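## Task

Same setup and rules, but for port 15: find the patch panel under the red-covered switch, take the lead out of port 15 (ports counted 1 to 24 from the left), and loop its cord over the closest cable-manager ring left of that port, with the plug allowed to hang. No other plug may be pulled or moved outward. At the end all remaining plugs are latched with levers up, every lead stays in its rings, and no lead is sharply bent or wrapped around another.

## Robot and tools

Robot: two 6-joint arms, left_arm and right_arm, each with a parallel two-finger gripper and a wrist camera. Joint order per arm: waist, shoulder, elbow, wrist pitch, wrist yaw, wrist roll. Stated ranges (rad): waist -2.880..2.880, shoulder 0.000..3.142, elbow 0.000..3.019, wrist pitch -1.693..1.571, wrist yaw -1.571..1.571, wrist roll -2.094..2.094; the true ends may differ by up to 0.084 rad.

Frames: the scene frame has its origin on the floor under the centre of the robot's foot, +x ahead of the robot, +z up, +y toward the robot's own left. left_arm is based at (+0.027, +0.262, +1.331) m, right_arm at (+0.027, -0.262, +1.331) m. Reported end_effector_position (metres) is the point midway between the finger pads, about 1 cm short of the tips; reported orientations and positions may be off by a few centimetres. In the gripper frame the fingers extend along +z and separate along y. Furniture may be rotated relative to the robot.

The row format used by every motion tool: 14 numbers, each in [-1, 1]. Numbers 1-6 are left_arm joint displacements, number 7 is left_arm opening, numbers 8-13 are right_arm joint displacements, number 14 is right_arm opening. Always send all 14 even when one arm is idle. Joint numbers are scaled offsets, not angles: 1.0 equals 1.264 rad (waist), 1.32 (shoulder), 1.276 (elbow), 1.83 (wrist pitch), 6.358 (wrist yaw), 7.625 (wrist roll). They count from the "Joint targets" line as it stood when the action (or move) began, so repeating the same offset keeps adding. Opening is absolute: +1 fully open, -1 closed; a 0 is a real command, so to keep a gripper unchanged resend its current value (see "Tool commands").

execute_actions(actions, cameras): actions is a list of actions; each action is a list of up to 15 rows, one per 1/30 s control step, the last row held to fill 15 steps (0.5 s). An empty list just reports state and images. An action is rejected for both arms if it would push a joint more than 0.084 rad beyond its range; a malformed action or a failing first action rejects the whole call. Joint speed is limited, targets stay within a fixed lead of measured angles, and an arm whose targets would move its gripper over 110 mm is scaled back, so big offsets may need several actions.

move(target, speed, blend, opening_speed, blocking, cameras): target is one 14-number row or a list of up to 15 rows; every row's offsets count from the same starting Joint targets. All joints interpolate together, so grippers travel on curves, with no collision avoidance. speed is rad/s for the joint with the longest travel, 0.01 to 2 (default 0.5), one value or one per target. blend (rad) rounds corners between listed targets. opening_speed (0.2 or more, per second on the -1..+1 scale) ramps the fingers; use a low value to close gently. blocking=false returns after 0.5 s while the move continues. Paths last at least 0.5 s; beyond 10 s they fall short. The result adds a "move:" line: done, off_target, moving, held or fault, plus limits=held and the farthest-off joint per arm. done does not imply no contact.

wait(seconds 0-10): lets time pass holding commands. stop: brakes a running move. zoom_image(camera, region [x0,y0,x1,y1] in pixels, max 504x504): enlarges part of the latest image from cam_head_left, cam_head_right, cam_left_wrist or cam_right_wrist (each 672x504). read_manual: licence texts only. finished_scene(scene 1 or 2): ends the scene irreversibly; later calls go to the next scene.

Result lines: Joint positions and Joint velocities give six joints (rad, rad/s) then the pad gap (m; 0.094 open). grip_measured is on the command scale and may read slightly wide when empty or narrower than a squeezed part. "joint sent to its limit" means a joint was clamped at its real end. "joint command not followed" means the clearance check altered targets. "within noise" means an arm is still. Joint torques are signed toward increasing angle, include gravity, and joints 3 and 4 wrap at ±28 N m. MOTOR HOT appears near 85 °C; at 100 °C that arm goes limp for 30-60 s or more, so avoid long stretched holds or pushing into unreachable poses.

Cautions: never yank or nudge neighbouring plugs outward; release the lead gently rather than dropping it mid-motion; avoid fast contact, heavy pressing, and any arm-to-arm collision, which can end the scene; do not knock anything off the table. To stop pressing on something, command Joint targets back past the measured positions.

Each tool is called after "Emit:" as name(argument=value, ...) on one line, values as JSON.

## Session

Scene 1 done. Scene 2.

Emit:
execute_actions(actions=[])

Emit:
zoom_image(camera="cam_head_right", region=[180, 220, 440, 340])

Emit:
zoom_image(camera="cam_head_left", region=[220, 220, 480, 340])

Scene clock: 0.00 s.
left_arm: end_effector_position=(+0.4085, +0.4280, +1.0881) grip_measured=+1.000 end_effector_quat_wxyz=(+0.391, -0.229, +0.869, +0.197) | right_arm: end_effector_position=(+0.4185, +0.1553, +1.0602) grip_measured=+1.000 end_effector_quat_wxyz=(+0.457, -0.403, +0.779, -0.149)
Joint positions: left_arm=[1.235 2.449 0.584 1.356 -0.372 -0.012 0.094] | right_arm=[-0.01 2.668 1.133 0.937 0.747 -0.511 0.094]
Joint velocities: within noise
Joint torques (N m): no reading
Motor temperatures (°C): left_arm=[30 29 29 29 28 27 28] | right_arm=[28 32 29 25 26 24 28]
Heat: left arm: hottest waist 30 °C; right arm: hottest shoulder 32 °C.
Joint targets: left_arm=[1.236 2.454 0.578 1.359 -0.372 -0.012] | right_arm=[-0.008 2.659 1.139 0.943 0.747 -0.511]
Tool commands: left_gripper/opening=+1.0 right_gripper/opening=+1.0

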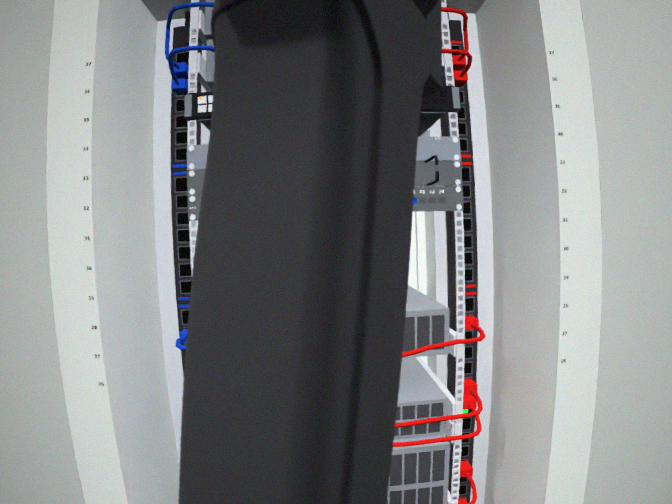

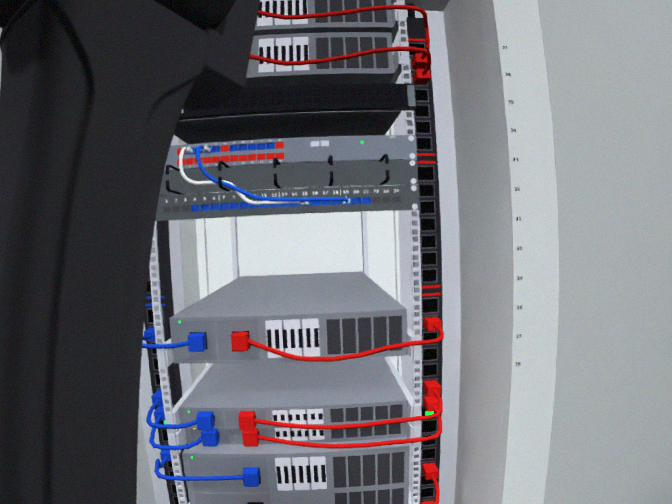

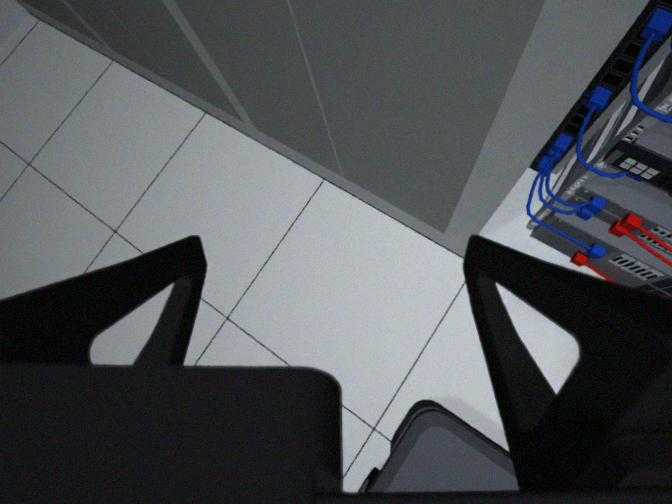

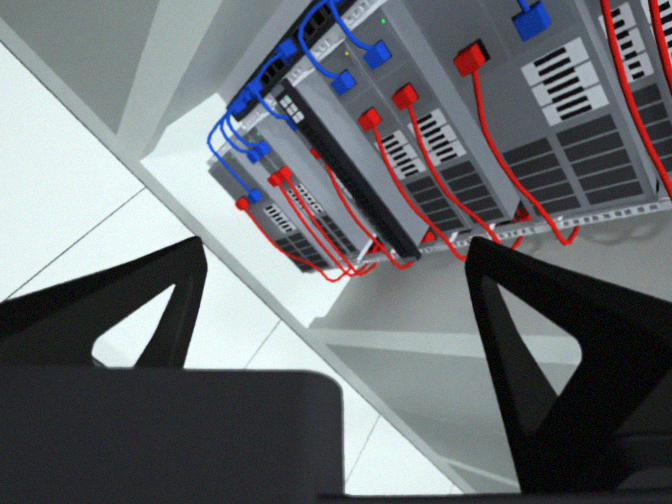

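Scaled by 1.938 from the camera's 672x504 image, which has a finer 960x720 frame.

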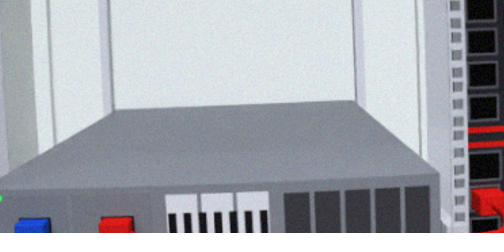

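Scaled by 1.938 from the camera's 672x504 image, which has a finer 960x720 frame.

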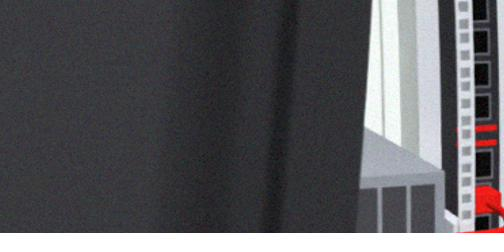

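Emit:
zoom_image(camera="cam_head_right", region=[150, 120, 290, 220])

Emit:
zoom_image(camera="cam_head_right", region=[280, 120, 420, 220])

Scaled by 3.600 from the camera's 672x504 image, which has a finer 960x720 frame.

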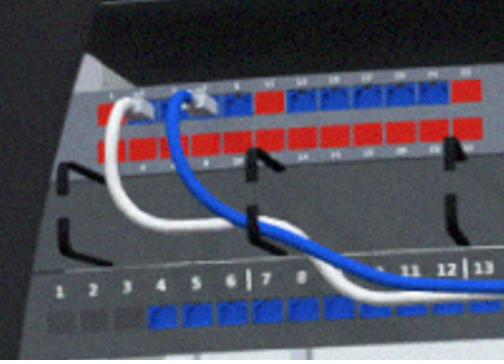

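Scaled by 3.600 from the camera's 672x504 image, which has a finer 960x720 frame.

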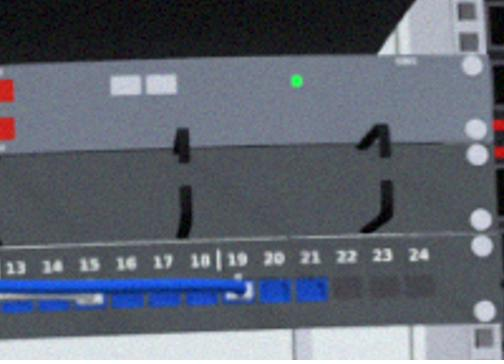

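Emit:
move(target=[0,0,0,0,0,0,1,-0.49,-0.6293,0.16,-0.1403,-0.0699,0.0453,1], speed=0.6)

Scene clock: 3.67 s.
left_arm: end_effector_position=(+0.4085, +0.4280, +1.0881) grip_measured=+1.000 end_effector_quat_wxyz=(+0.391, -0.229, +0.869, +0.197) | right_arm: end_effector_position=(+0.7967, -0.1012, +1.5457) grip_measured=+1.000 end_effector_quat_wxyz=(+0.701, -0.011, +0.713, -0.003)
Joint positions: left_arm=[1.235 2.449 0.584 1.356 -0.372 -0.012 0.094] | right_arm=[-0.617 1.842 1.296 0.691 0.305 -0.181 0.094]
Joint velocities: within noise
Joint torques (N m): left_arm=[-0.91 -8.82 -3.1 1.91 -0.04 -0.11] | right_arm=[2.84 -19.72 13.27 1.44 -0.21 0.16]
Motor temperatures (°C): left_arm=[30 29 29 29 28 27 28] | right_arm=[28 32 29 25 26 24 28]
Heat: left arm: hottest waist 30 °C; right arm: hottest shoulder 32 °C.
Joint targets: left_arm=[1.236 2.454 0.578 1.359 -0.372 -0.012] | right_arm=[-0.627 1.828 1.343 0.687 0.302 -0.165]
move: off_target (right_arm); right_arm: the elbow is farthest, 0.047 rad from its target

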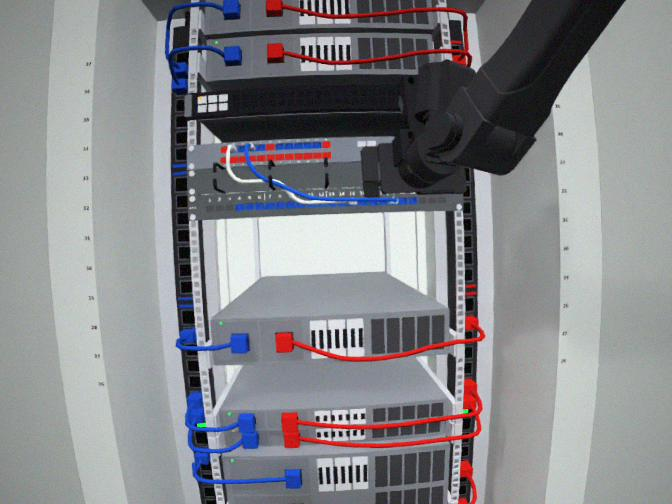

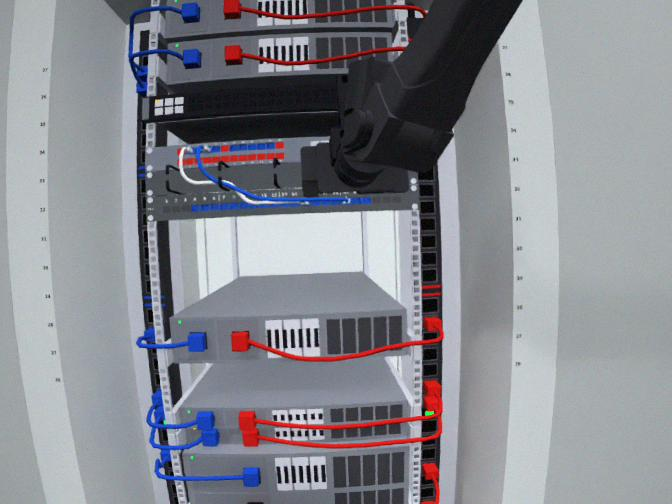

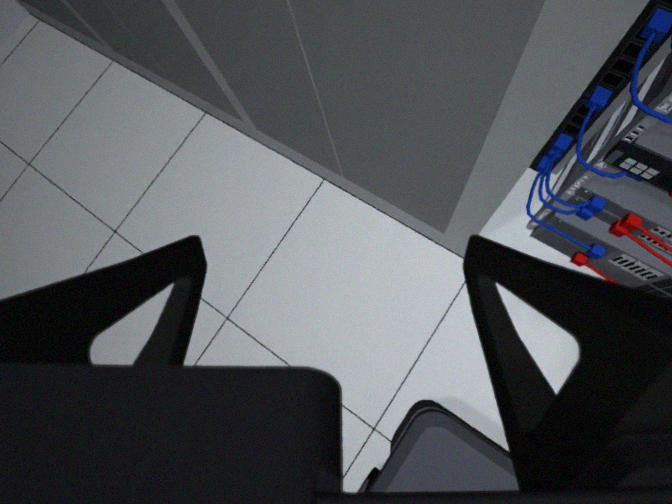

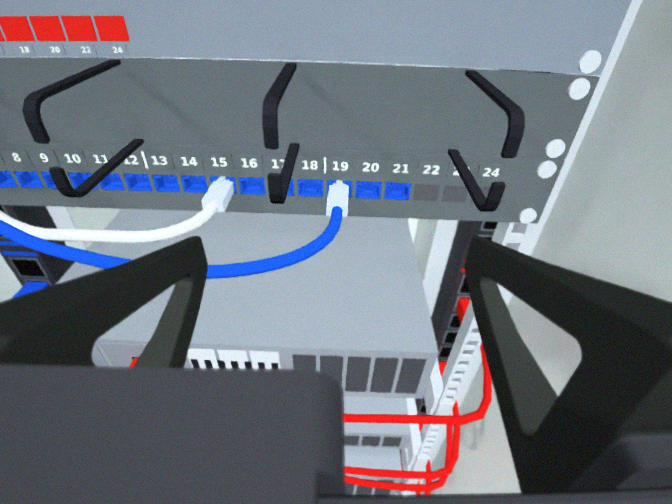

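Emit:
zoom_image(camera="cam_right_wrist", region=[0, 40, 336, 292])

Emit:
zoom_image(camera="cam_right_wrist", region=[190, 40, 526, 292])

Scaled by 1.500 from the camera's 672x504 image, which has a finer 960x720 frame.

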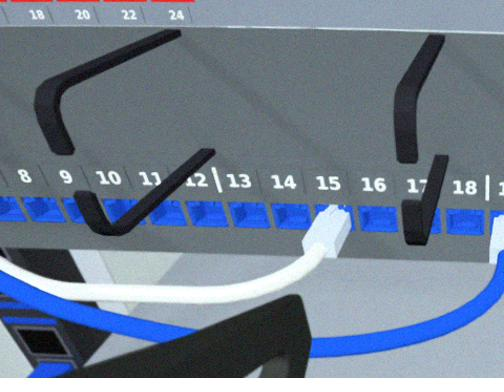

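Scaled by 1.500 from the camera's 672x504 image, which has a finer 960x720 frame.

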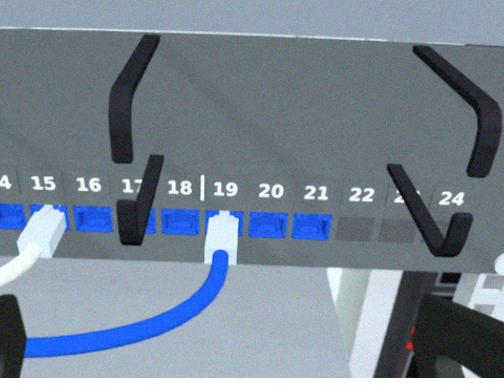

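Emit:
move(target=[0,0,0,0,0,0,1,0.1021,0.0826,0.0408,0.0399,0.0176,0.2033,-0.3], speed=0.5)

Emit:
zoom_image(camera="cam_right_wrist", region=[190, 0, 526, 252])

Scene clock: 13.70 s.
left_arm: end_effector_position=(+0.4085, +0.4280, +1.0881) grip_measured=+1.000 end_effector_quat_wxyz=(+0.391, -0.229, +0.869, +0.197) | right_arm: end_effector_position=(+0.7894, -0.0385, +1.5255) grip_measured=-0.298 end_effector_quat_wxyz=(+0.501, +0.498, +0.511, +0.489)
Joint positions: left_arm=[1.235 2.449 0.584 1.356 -0.372 -0.012 0.094] | right_arm=[-0.519 1.925 1.337 0.74 0.412 1.37 0.033]
Joint velocities: within noise
Joint torques (N m): left_arm=[-0.73 -9 -3.17 1.94 -0.01 -0.09] | right_arm=[6.42 -17.61 14 2.47 0.03 0.05]
Motor temperatures (°C): left_arm=[30 29 29 29 28 27 28] | right_arm=[28 33 33 25 26 24 28]
Heat: left arm: hottest waist 30 °C; right arm: hottest shoulder 33 °C.
Joint targets: left_arm=[1.236 2.454 0.578 1.359 -0.372 -0.012] | right_arm=[-0.498 1.938 1.395 0.760 0.414 1.385]
move: off_target (right_arm); right_arm: the elbow is farthest, 0.059 rad from its target

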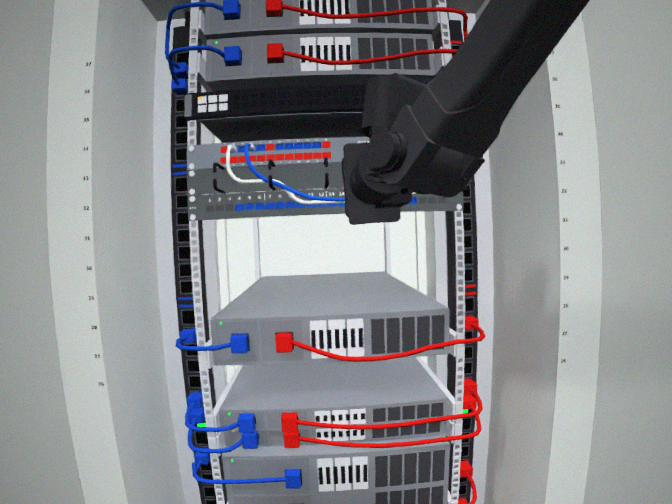

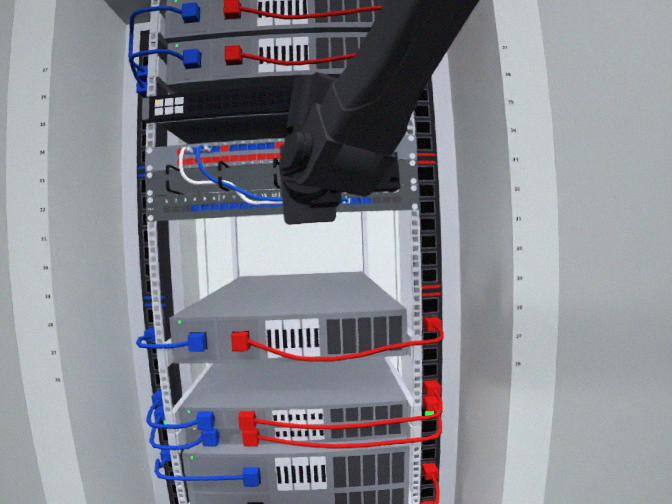

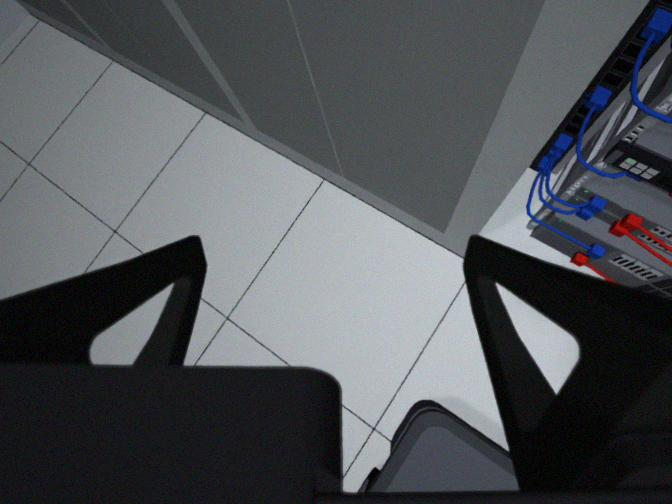

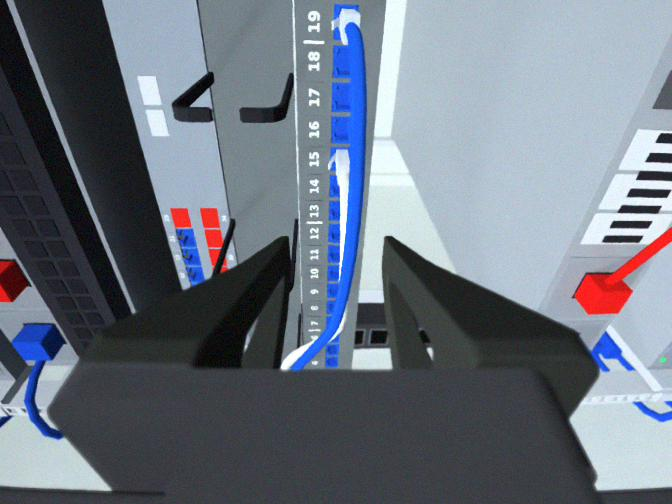

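Scaled by 1.500 from the camera's 672x504 image, which has a finer 960x720 frame.

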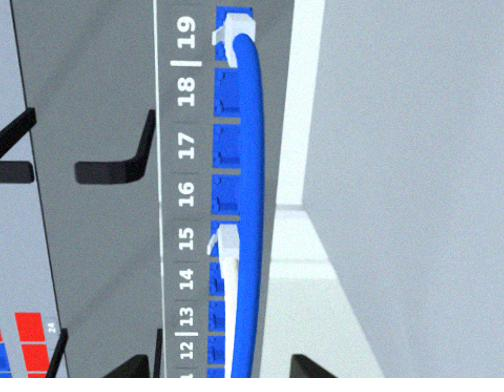

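Emit:
execute_actions(actions=[])

Scene clock: 15.20 s.
left_arm: end_effector_position=(+0.4085, +0.4280, +1.0881) grip_measured=+1.000 end_effector_quat_wxyz=(+0.391, -0.229, +0.869, +0.197) | right_arm: end_effector_position=(+0.7896, -0.0386, +1.5260) grip_measured=-0.298 end_effector_quat_wxyz=(+0.501, +0.499, +0.510, +0.490)
Joint positions: left_arm=[1.235 2.449 0.584 1.356 -0.372 -0.012 0.094] | right_arm=[-0.519 1.925 1.337 0.741 0.412 1.371 0.033]
Joint velocities: within noise
Joint torques (N m): left_arm=[-0.91 -9.47 -3.1 1.99 0 -0.1] | right_arm=[6.18 -17.49 14 2.47 -0.02 0.05]
Motor temperatures (°C): left_arm=[30 29 29 29 28 27 28] | right_arm=[28 33 33 25 26 24 28]
Heat: left arm: hottest waist 30 °C; right arm: hottest shoulder 33 °C.
Joint targets: left_arm=[1.236 2.454 0.578 1.359 -0.372 -0.012] | right_arm=[-0.498 1.938 1.395 0.760 0.414 1.385]
Tool commands: left_gripper/opening=+1.0 right_gripper/opening=-0.3

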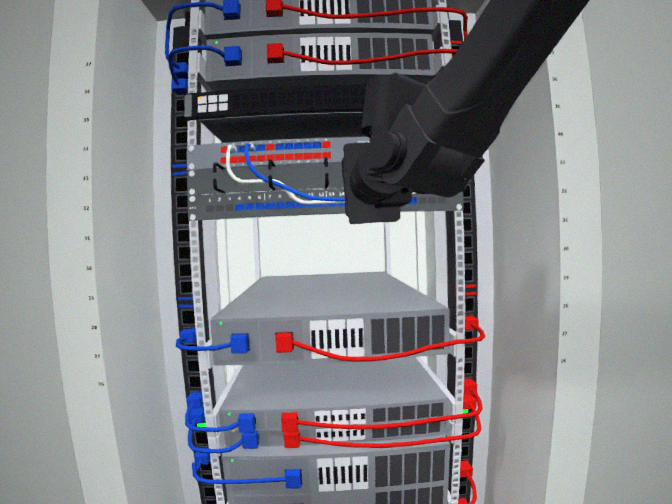

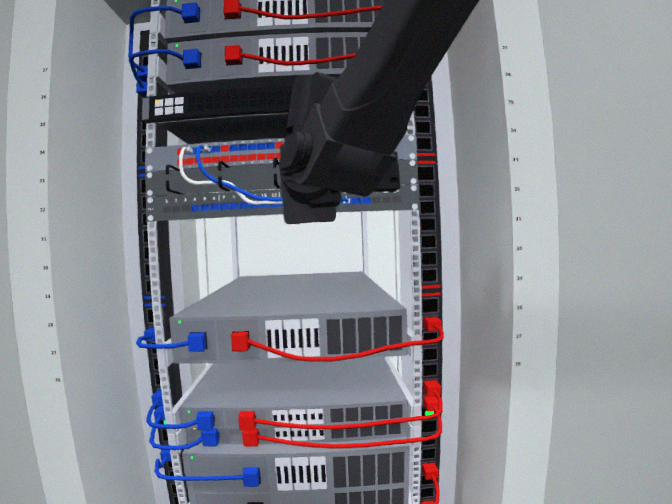

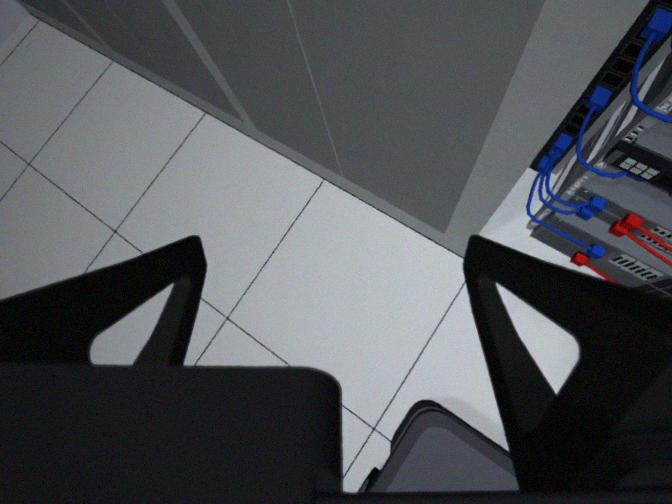

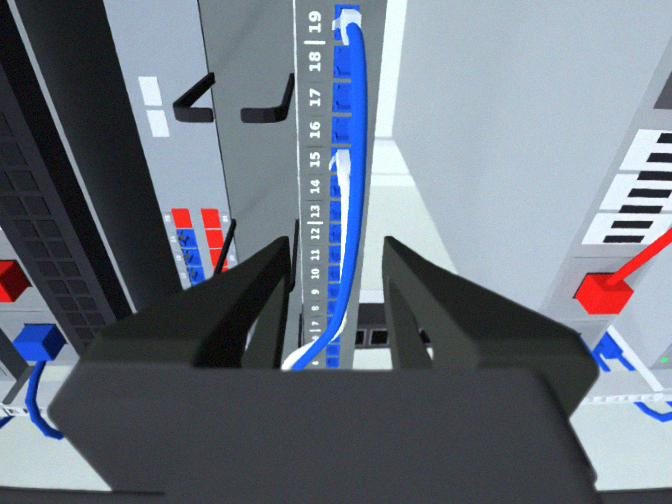

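Emit:
zoom_image(camera="cam_right_wrist", region=[280, 100, 420, 240])

Scaled by 3.600 from the camera's 672x504 image, which has a finer 960x720 frame.

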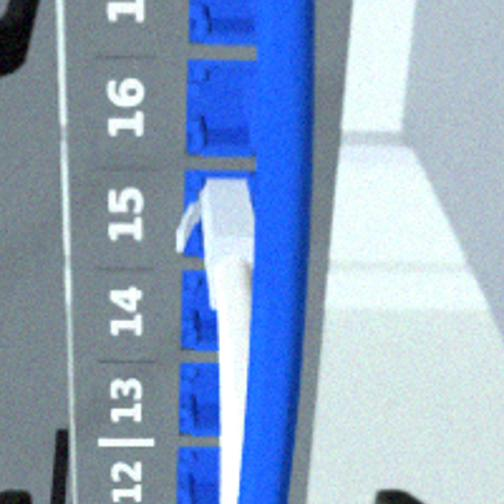

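Emit:
move(target=[0,0,0,0,0,0,1,0.005,-0.0477,0.004,-0.0208,0.0007,0,-0.49], speed=0.2, cameras=["cam_right_wrist"])

Scene clock: 20.37 s.
left_arm: end_effector_position=(+0.4085, +0.4280, +1.0881) grip_measured=+1.000 end_effector_quat_wxyz=(+0.391, -0.229, +0.869, +0.197) | right_arm: end_effector_position=(+0.7893, -0.0384, +1.5427) grip_measured=-0.488 end_effector_quat_wxyz=(+0.503, +0.497, +0.505, +0.494)
Joint positions: left_arm=[1.235 2.449 0.584 1.356 -0.372 -0.012 0.094] | right_arm=[-0.514 1.904 1.344 0.727 0.416 1.371 0.024]
Joint velocities: within noise
Joint torques (N m): left_arm=[-0.91 -9.05 -3.44 1.99 0 -0.14] | right_arm=[6.24 -20.89 14.08 1.39 -0.02 0.03]
Motor temperatures (°C): left_arm=[30 29 29 29 28 27 28] | right_arm=[28 34 35 25 26 24 28]
Heat: left arm: hottest waist 30 °C; right arm: hottest elbow 35 °C.
Joint targets: left_arm=[1.236 2.454 0.578 1.359 -0.372 -0.012] | right_arm=[-0.492 1.874 1.400 0.722 0.419 1.385]
move: off_target (right_arm); right_arm: the elbow is farthest, 0.056 rad from its target
Images, in order (width x height): cam_right_wrist 672x504.

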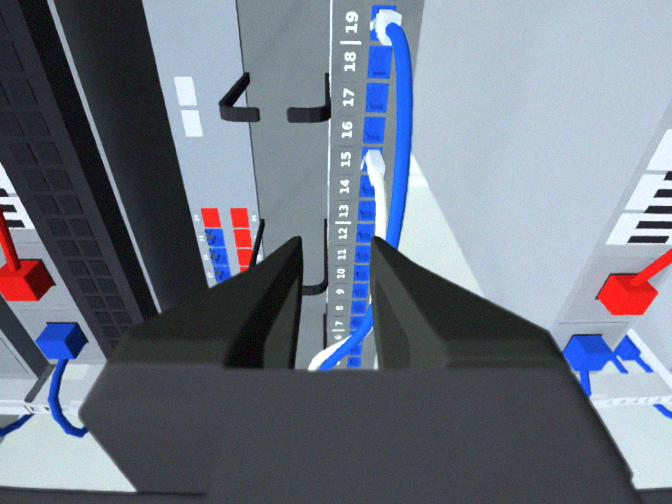

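Emit:
move(target=[[0,0,0,0,0,0,1,-0.026,0.030,0,0,0,0,-0.49],[0,0,0,0,0,0,1,-0.0451,0.0818,0.094,-0.0301,-0.0037,0.0024,-0.49]], speed=0.15, cameras=["cam_right_wrist"])

Scene clock: 22.53 s.
left_arm: end_effector_position=(+0.4085, +0.4280, +1.0881) grip_measured=+1.000 end_effector_quat_wxyz=(+0.391, -0.229, +0.869, +0.197) | right_arm: end_effector_position=(+0.8224, -0.0356, +1.5397) grip_measured=-0.488 end_effector_quat_wxyz=(+0.499, +0.501, +0.503, +0.497)
Joint positions: left_arm=[1.235 2.449 0.584 1.356 -0.372 -0.012 0.094] | right_arm=[-0.532 1.969 1.459 0.672 0.398 1.388 0.024]
Joint velocities: within noise
Joint torques (N m): left_arm=[-0.32 -8.59 -3.23 1.98 -0.06 -0.13] | right_arm=[3.19 -18.49 14.8 1.44 -0.21 0.03]
Motor temperatures (°C): left_arm=[30 29 29 29 28 27 28] | right_arm=[28 34 35 25 26 24 28]
Heat: left arm: hottest waist 30 °C; right arm: hottest elbow 35 °C.
Joint targets: left_arm=[1.236 2.454 0.578 1.359 -0.372 -0.012] | right_arm=[-0.549 1.982 1.520 0.667 0.395 1.403]
move: off_target (right_arm); right_arm: the elbow is farthest, 0.061 rad from its target
Images, in order (width x height): cam_right_wrist 672x504.

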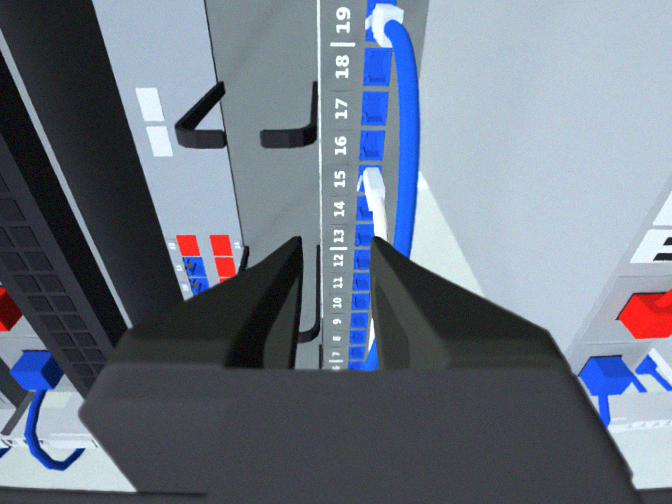

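Emit:
zoom_image(camera="cam_right_wrist", region=[270, 130, 450, 280])

Emit:
zoom_image(camera="cam_right_wrist", region=[340, 210, 440, 290])

Scaled by 2.800 from the camera's 672x504 image, which has a finer 960x720 frame.

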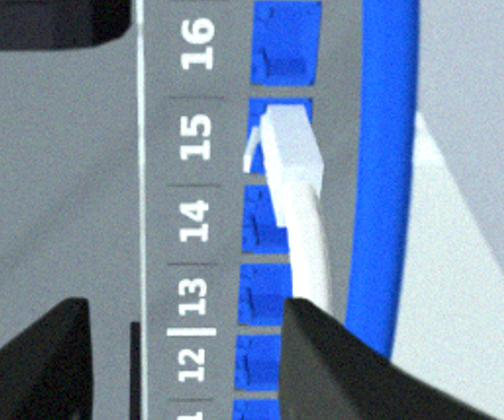

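Scaled by 5.040 from the camera's 672x504 image, which has a finer 960x720 frame.

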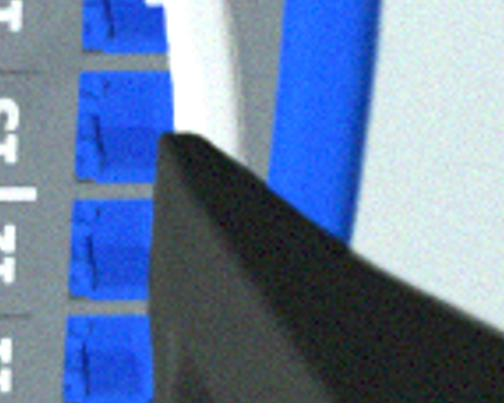

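Emit:
move(target=[0,0,0,0,0,0,1,-0.0071,0.0301,0.0078,0.0314,-0.0016,0.0003,-0.49], speed=0.08, cameras=["cam_right_wrist","cam_head_left"])

Emit:
zoom_image(camera="cam_right_wrist", region=[270, 130, 450, 280])

Scene clock: 25.53 s.
left_arm: end_effector_position=(+0.4085, +0.4280, +1.0881) grip_measured=+1.000 end_effector_quat_wxyz=(+0.391, -0.229, +0.869, +0.197) | right_arm: end_effector_position=(+0.8280, -0.0330, +1.5289) grip_measured=-0.488 end_effector_quat_wxyz=(+0.500, +0.498, +0.498, +0.504)
Joint positions: left_arm=[1.235 2.449 0.584 1.356 -0.372 -0.012 0.094] | right_arm=[-0.536 2.004 1.474 0.708 0.387 1.39 0.024]
Joint velocities: within noise
Joint torques (N m): left_arm=[-0.97 -9 -3.26 1.87 -0.07 -0.14] | right_arm=[2.67 -18.43 14.12 2.3 -0.18 0.05]
Motor temperatures (°C): left_arm=[30 29 29 29 28 27 28] | right_arm=[28 34 36 25 26 24 28]
Heat: left arm: hottest waist 30 °C; right arm: hottest elbow 36 °C.
Joint targets: left_arm=[1.236 2.454 0.578 1.359 -0.372 -0.012] | right_arm=[-0.558 2.022 1.530 0.724 0.385 1.405]
move: off_target (right_arm); right_arm: the elbow is farthest, 0.056 rad from its target
Images, in order (width x height): cam_head_left 672x504, cam_right_wrist 672x504.

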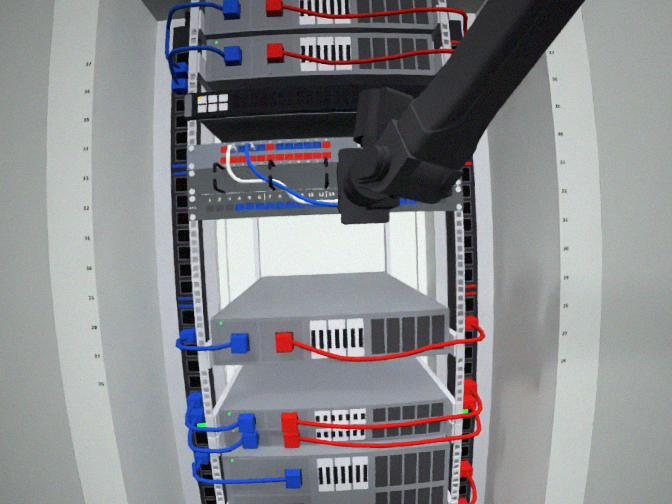

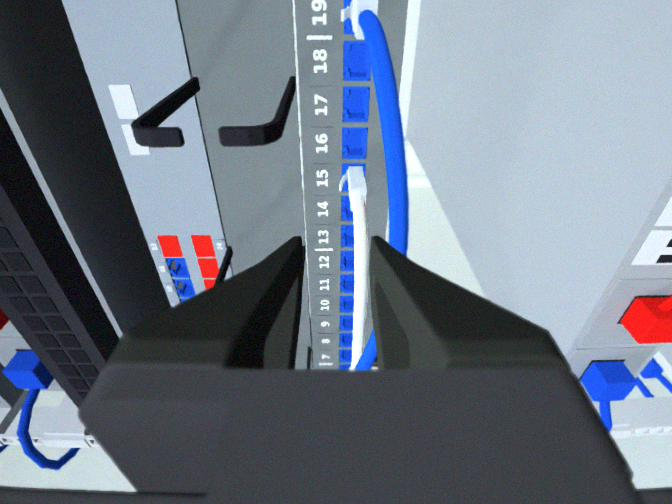

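Scaled by 2.800 from the camera's 672x504 image, which has a finer 960x720 frame.

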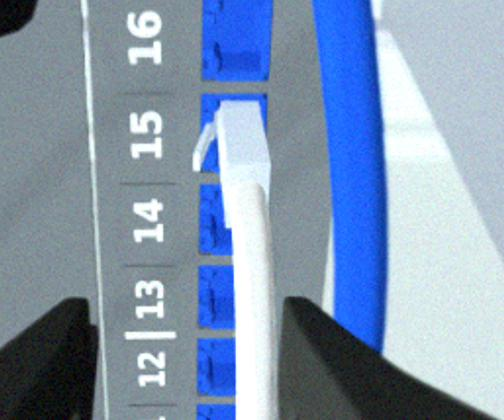

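Emit:
move(target=[[0,0,0,0,0,0,1,0,0.0055,0,0,0,0,-0.49],[0,0,0,0,0,0,1,-0.0111,0.043,0.079,-0.033,-0.002,0.0003,-0.49]], speed=0.1, cameras=["cam_right_wrist"])

Emit:
zoom_image(camera="cam_right_wrist", region=[270, 130, 450, 280])

Scene clock: 28.17 s.
left_arm: end_effector_position=(+0.4085, +0.4280, +1.0881) grip_measured=+1.000 end_effector_quat_wxyz=(+0.391, -0.229, +0.869, +0.197) | right_arm: end_effector_position=(+0.8540, -0.0317, +1.5282) grip_measured=-0.488 end_effector_quat_wxyz=(+0.502, +0.497, +0.496, +0.505)
Joint positions: left_arm=[1.235 2.449 0.584 1.356 -0.372 -0.012 0.094] | right_arm=[-0.549 2.059 1.571 0.672 0.375 1.391 0.024]
Joint velocities: within noise
Joint torques (N m): left_arm=[-0.97 -9.17 -3.17 1.78 -0.02 -0.12] | right_arm=[2.84 -18.96 14.67 1.28 -0.21 0.08]
Motor temperatures (°C): left_arm=[30 29 29 29 28 27 28] | right_arm=[28 35 37 25 26 24 28]
Heat: left arm: hottest waist 30 °C; right arm: hottest elbow 37 °C.
Joint targets: left_arm=[1.236 2.454 0.578 1.359 -0.372 -0.012] | right_arm=[-0.572 2.079 1.631 0.663 0.372 1.407]
move: off_target (right_arm); right_arm: the elbow is farthest, 0.060 rad from its target
Images, in order (width x height): cam_right_wrist 672x504.

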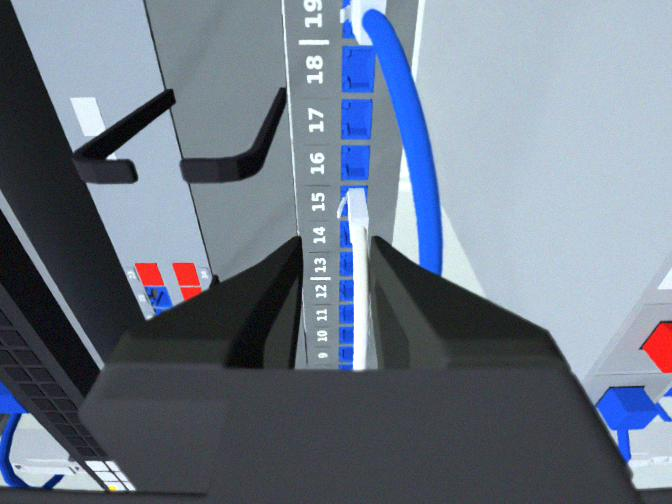

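Scaled by 2.800 from the camera's 672x504 image, which has a finer 960x720 frame.

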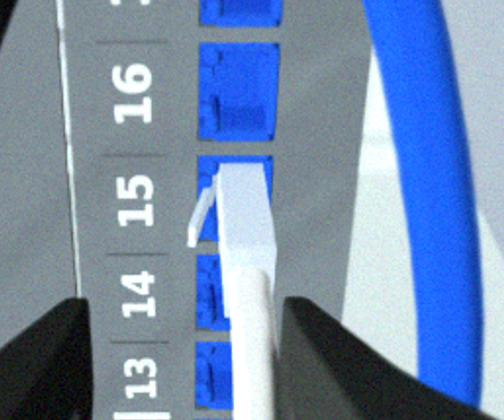

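Emit:
move(target=[[0,0,0,0,0,0,1,0,0.0055,0,0,0,0,-0.49],[0,0,0,0,0,0,1,-0.0119,0.0430,0.0823,-0.0344,-0.0022,0.0004,-0.49]], speed=0.1, cameras=["cam_right_wrist"])

Emit:
zoom_image(camera="cam_right_wrist", region=[270, 170, 410, 280])

Scene clock: 30.13 s.
left_arm: end_effector_position=(+0.4085, +0.4280, +1.0881) grip_measured=+1.000 end_effector_quat_wxyz=(+0.391, -0.229, +0.869, +0.197) | right_arm: end_effector_position=(+0.8791, -0.0269, +1.5286) grip_measured=-0.488 end_effector_quat_wxyz=(+0.499, +0.496, +0.500, +0.505)
Joint positions: left_arm=[1.235 2.449 0.584 1.356 -0.372 -0.012 0.094] | right_arm=[-0.557 2.11 1.675 0.611 0.361 1.393 0.024]
Joint velocities: within noise
Joint torques (N m): left_arm=[-0.62 -8.76 -3.03 1.91 -0.05 -0.09] | right_arm=[2.26 -19.43 15.05 1.2 -0.22 0.09]
Motor temperatures (°C): left_arm=[30 29 29 29 28 27 28] | right_arm=[28 35 37 25 26 24 28]
Heat: left arm: hottest waist 30 °C; right arm: hottest elbow 37 °C.
Joint targets: left_arm=[1.236 2.454 0.578 1.359 -0.372 -0.012] | right_arm=[-0.587 2.136 1.736 0.601 0.359 1.410]
move: off_target (right_arm); right_arm: the elbow is farthest, 0.061 rad from its target
Images, in order (width x height): cam_right_wrist 672x504.

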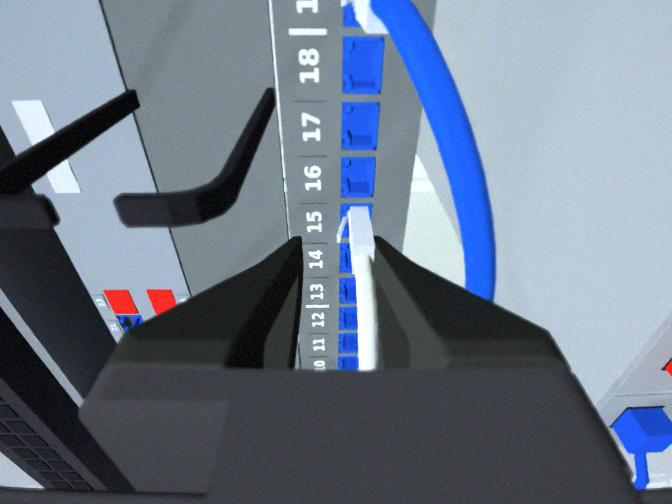

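Scaled by 3.600 from the camera's 672x504 image, which has a finer 960x720 frame.

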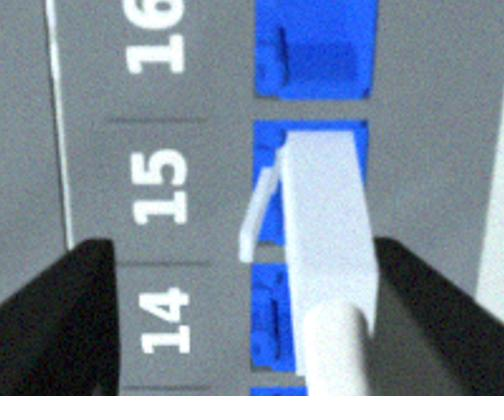

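Emit:
move(target=[0,0,0,0,0,0,1,-0.0085,0.0080,0.002,0,0,0,-0.49], speed=0.08, cameras=["cam_right_wrist"])

Emit:
zoom_image(camera="cam_right_wrist", region=[270, 170, 410, 280])

Scene clock: 31.47 s.
left_arm: end_effector_position=(+0.4085, +0.4280, +1.0881) grip_measured=+1.000 end_effector_quat_wxyz=(+0.391, -0.229, +0.869, +0.197) | right_arm: end_effector_position=(+0.8823, -0.0297, +1.5260) grip_measured=-0.488 end_effector_quat_wxyz=(+0.500, +0.497, +0.499, +0.504)
Joint positions: left_arm=[1.235 2.449 0.584 1.356 -0.372 -0.012 0.094] | right_arm=[-0.563 2.117 1.683 0.611 0.358 1.394 0.024]
Joint velocities: within noise
Joint torques (N m): left_arm=[-0.91 -9 -3.21 1.88 -0.06 -0.13] | right_arm=[2.14 -19.78 14.57 1.18 -0.12 0.06]
Motor temperatures (°C): left_arm=[30 29 29 29 28 27 28] | right_arm=[28 35 37 25 26 24 28]
Heat: left arm: hottest waist 30 °C; right arm: hottest elbow 37 °C.
Joint targets: left_arm=[1.236 2.454 0.578 1.359 -0.372 -0.012] | right_arm=[-0.598 2.146 1.738 0.601 0.358 1.410]
move: off_target (right_arm); right_arm: the elbow is farthest, 0.056 rad from its target
Images, in order (width x height): cam_right_wrist 672x504.

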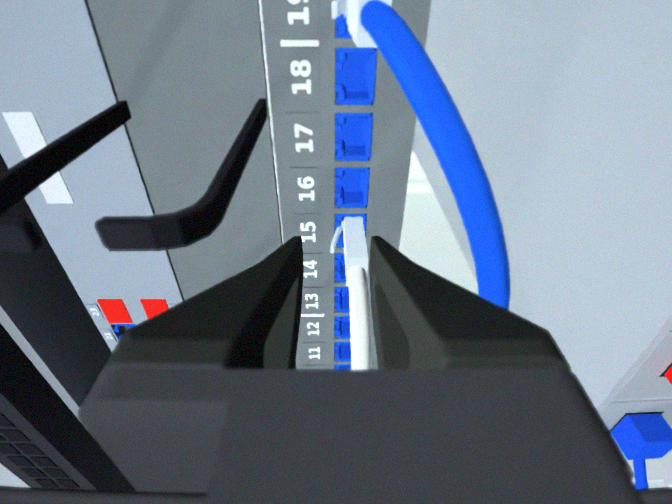

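Scaled by 3.600 from the camera's 672x504 image, which has a finer 960x720 frame.

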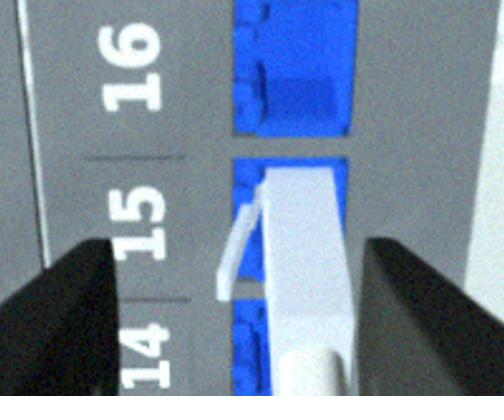

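Emit:
move(target=[0,0,0,0,0,0,1,-0.0060,0.0050,0.001,0,0,0,-0.49], speed=0.08, cameras=["cam_right_wrist"])

Emit:
zoom_image(camera="cam_right_wrist", region=[270, 170, 410, 280])

Scene clock: 32.43 s.
left_arm: end_effector_position=(+0.4085, +0.4280, +1.0881) grip_measured=+1.000 end_effector_quat_wxyz=(+0.391, -0.229, +0.869, +0.197) | right_arm: end_effector_position=(+0.8835, -0.0307, +1.5239) grip_measured=-0.488 end_effector_quat_wxyz=(+0.500, +0.498, +0.499, +0.504)
Joint positions: left_arm=[1.235 2.449 0.584 1.356 -0.372 -0.012 0.094] | right_arm=[-0.565 2.121 1.686 0.611 0.357 1.395 0.024]
Joint velocities: within noise
Joint torques (N m): left_arm=[-0.79 -8.94 -3.18 1.76 0 -0.12] | right_arm=[1.61 -19.43 14.45 1.26 -0.06 0.03]
Motor temperatures (°C): left_arm=[30 29 29 29 28 27 28] | right_arm=[28 35 38 25 26 24 28]
Heat: left arm: hottest waist 30 °C; right arm: hottest elbow 38 °C.
Joint targets: left_arm=[1.236 2.454 0.578 1.359 -0.372 -0.012] | right_arm=[-0.605 2.153 1.740 0.601 0.358 1.410]
move: off_target (right_arm); right_arm: the elbow is farthest, 0.053 rad from its target
Images, in order (width x height): cam_right_wrist 672x504.

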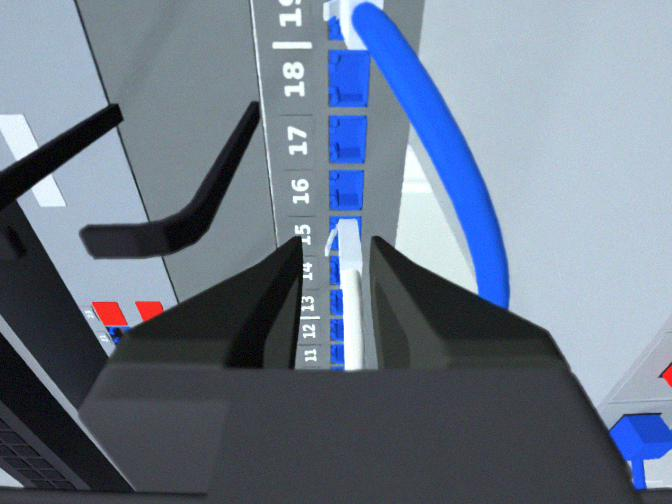

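Scaled by 3.600 from the camera's 672x504 image, which has a finer 960x720 frame.

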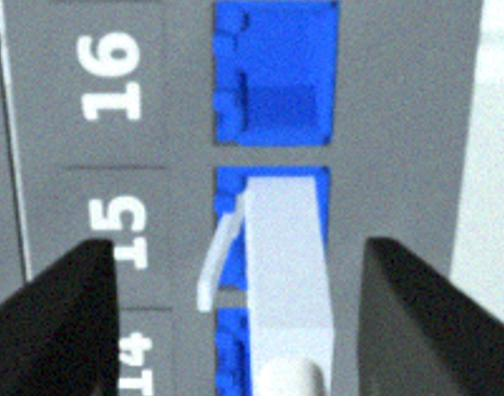

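Emit:
move(target=[0,0,0,0,0,0,1,-0.002,0.0025,0,0,0,0,-0.95], speed=0.08, opening_speed=0.3, cameras=["cam_right_wrist"])

Emit:
zoom_image(camera="cam_right_wrist", region=[270, 170, 410, 280])

Scene clock: 34.40 s.
left_arm: end_effector_position=(+0.4085, +0.4280, +1.0881) grip_measured=+1.000 end_effector_quat_wxyz=(+0.391, -0.229, +0.869, +0.197) | right_arm: end_effector_position=(+0.8840, -0.0311, +1.5196) grip_measured=-0.886 end_effector_quat_wxyz=(+0.499, +0.499, +0.500, +0.502)
Joint positions: left_arm=[1.235 2.449 0.584 1.356 -0.372 -0.012 0.094] | right_arm=[-0.566 2.126 1.686 0.611 0.357 1.396 0.005]
Joint velocities: within noise
Joint torques (N m): left_arm=[-1.26 -9 -3.18 1.77 -0.07 -0.12] | right_arm=[1.14 -19.55 14.38 1.24 -0.03 0.05]
Motor temperatures (°C): left_arm=[30 29 29 29 28 27 28] | right_arm=[28 35 38 25 26 24 28]
Heat: left arm: hottest waist 30 °C; right arm: hottest elbow 38 °C.
Joint targets: left_arm=[1.236 2.454 0.578 1.359 -0.372 -0.012] | right_arm=[-0.608 2.156 1.739 0.601 0.358 1.411]
move: off_target (right_arm); right_arm: the elbow is farthest, 0.054 rad from its target
Images, in order (width x height): cam_right_wrist 672x504.

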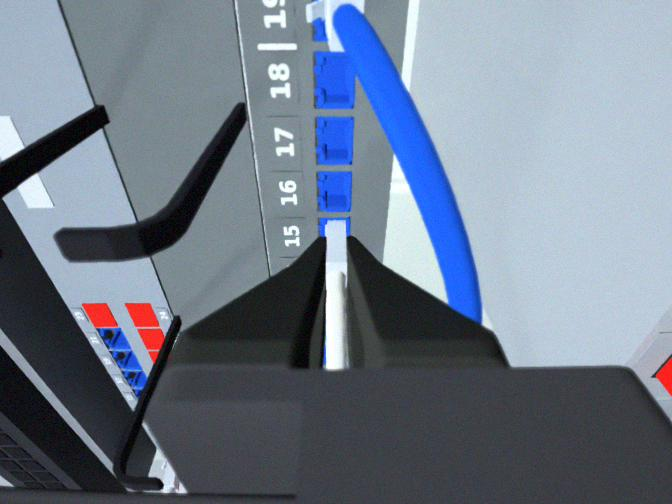

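Scaled by 3.600 from the camera's 672x504 image, which has a finer 960x720 frame.

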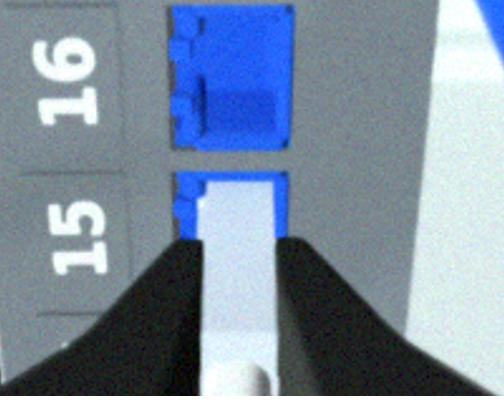

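Emit:
move(target=[[0,0,0,0,0,0,1,0.03,-0.033,-0.028,0.010,0,0,-0.95],[0,0,0,0,0,0,1,0.058,-0.093,-0.132,0.045,0.0025,-0.0003,-0.95]], speed=0.12, cameras=["cam_right_wrist","cam_head_left","cam_head_right"])

Emit:
zoom_image(camera="cam_right_wrist", region=[270, 130, 450, 280])

Scene clock: 37.00 s.
left_arm: end_effector_position=(+0.4085, +0.4280, +1.0881) grip_measured=+1.000 end_effector_quat_wxyz=(+0.391, -0.229, +0.869, +0.197) | right_arm: end_effector_position=(+0.8567, -0.0354, +1.5237) grip_measured=-0.888 end_effector_quat_wxyz=(+0.500, +0.500, +0.497, +0.503)
Joint positions: left_arm=[1.235 2.449 0.584 1.356 -0.372 -0.012 0.094] | right_arm=[-0.556 2.064 1.575 0.666 0.372 1.396 0.005]
Joint velocities: within noise
Joint torques (N m): left_arm=[-0.85 -9 -3.04 1.99 -0.01 -0.13] | right_arm=[6.53 -23.65 9.17 2.37 -0.01 0.02]
Motor temperatures (°C): left_arm=[30 29 29 29 28 27 28] | right_arm=[28 36 38 25 26 24 28]
Heat: left arm: hottest waist 30 °C; right arm: hottest elbow 38 °C.
Joint targets: left_arm=[1.236 2.454 0.578 1.359 -0.372 -0.012] | right_arm=[-0.535 2.033 1.571 0.683 0.374 1.408]
move: done
Images, in order (width x height): cam_head_left 672x504, cam_head_right 672x504, cam_right_wrist 672x504.

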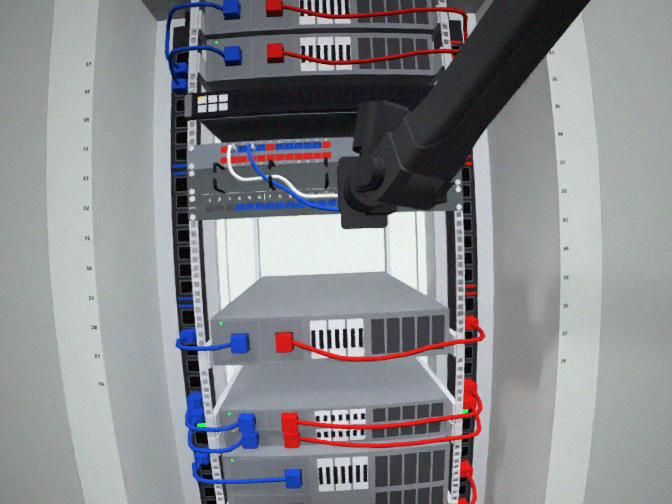

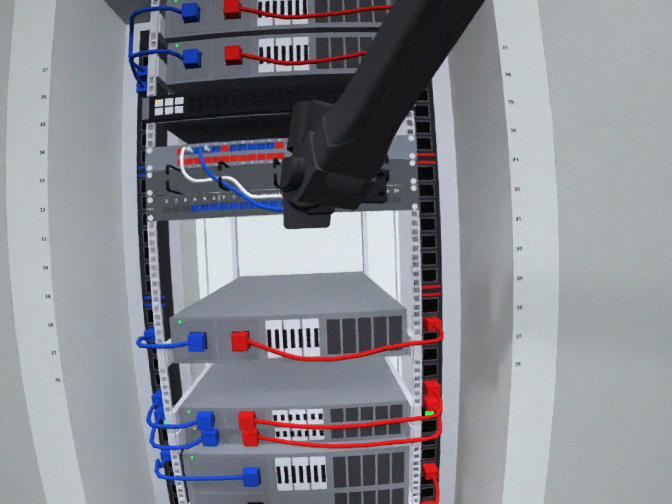

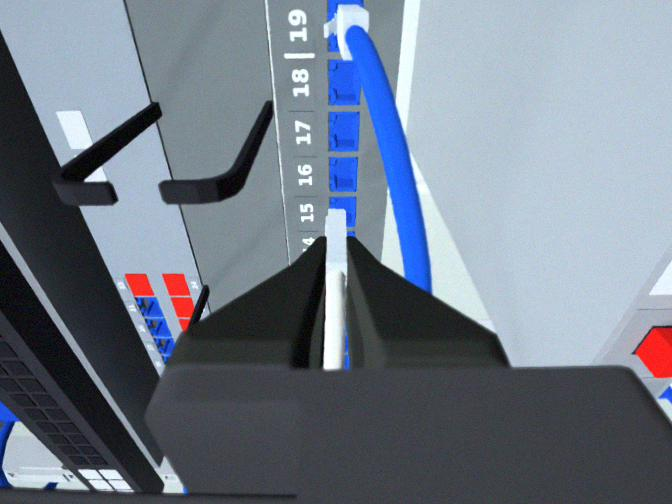

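Scaled by 2.800 from the camera's 672x504 image, which has a finer 960x720 frame.

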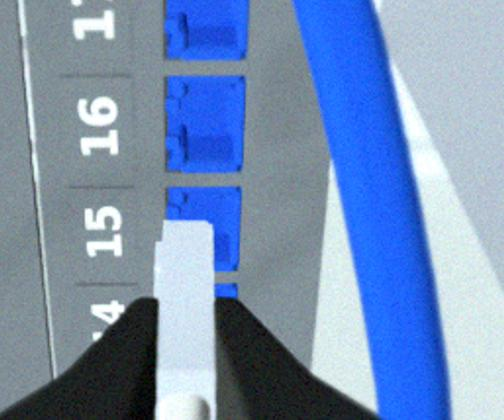

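Emit:
zoom_image(camera="cam_head_left", region=[180, 130, 380, 230])

Emit:
zoom_image(camera="cam_head_right", region=[140, 130, 340, 230])

Scaled by 2.520 from the camera's 672x504 image, which has a finer 960x720 frame.

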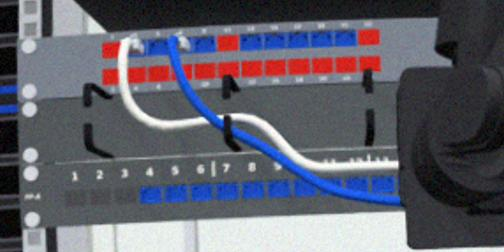

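Scaled by 2.520 from the camera's 672x504 image, which has a finer 960x720 frame.

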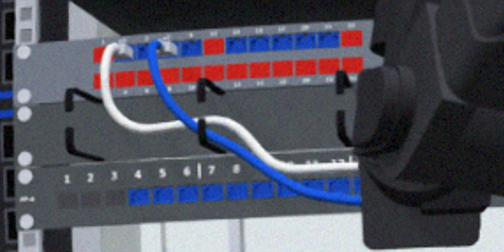

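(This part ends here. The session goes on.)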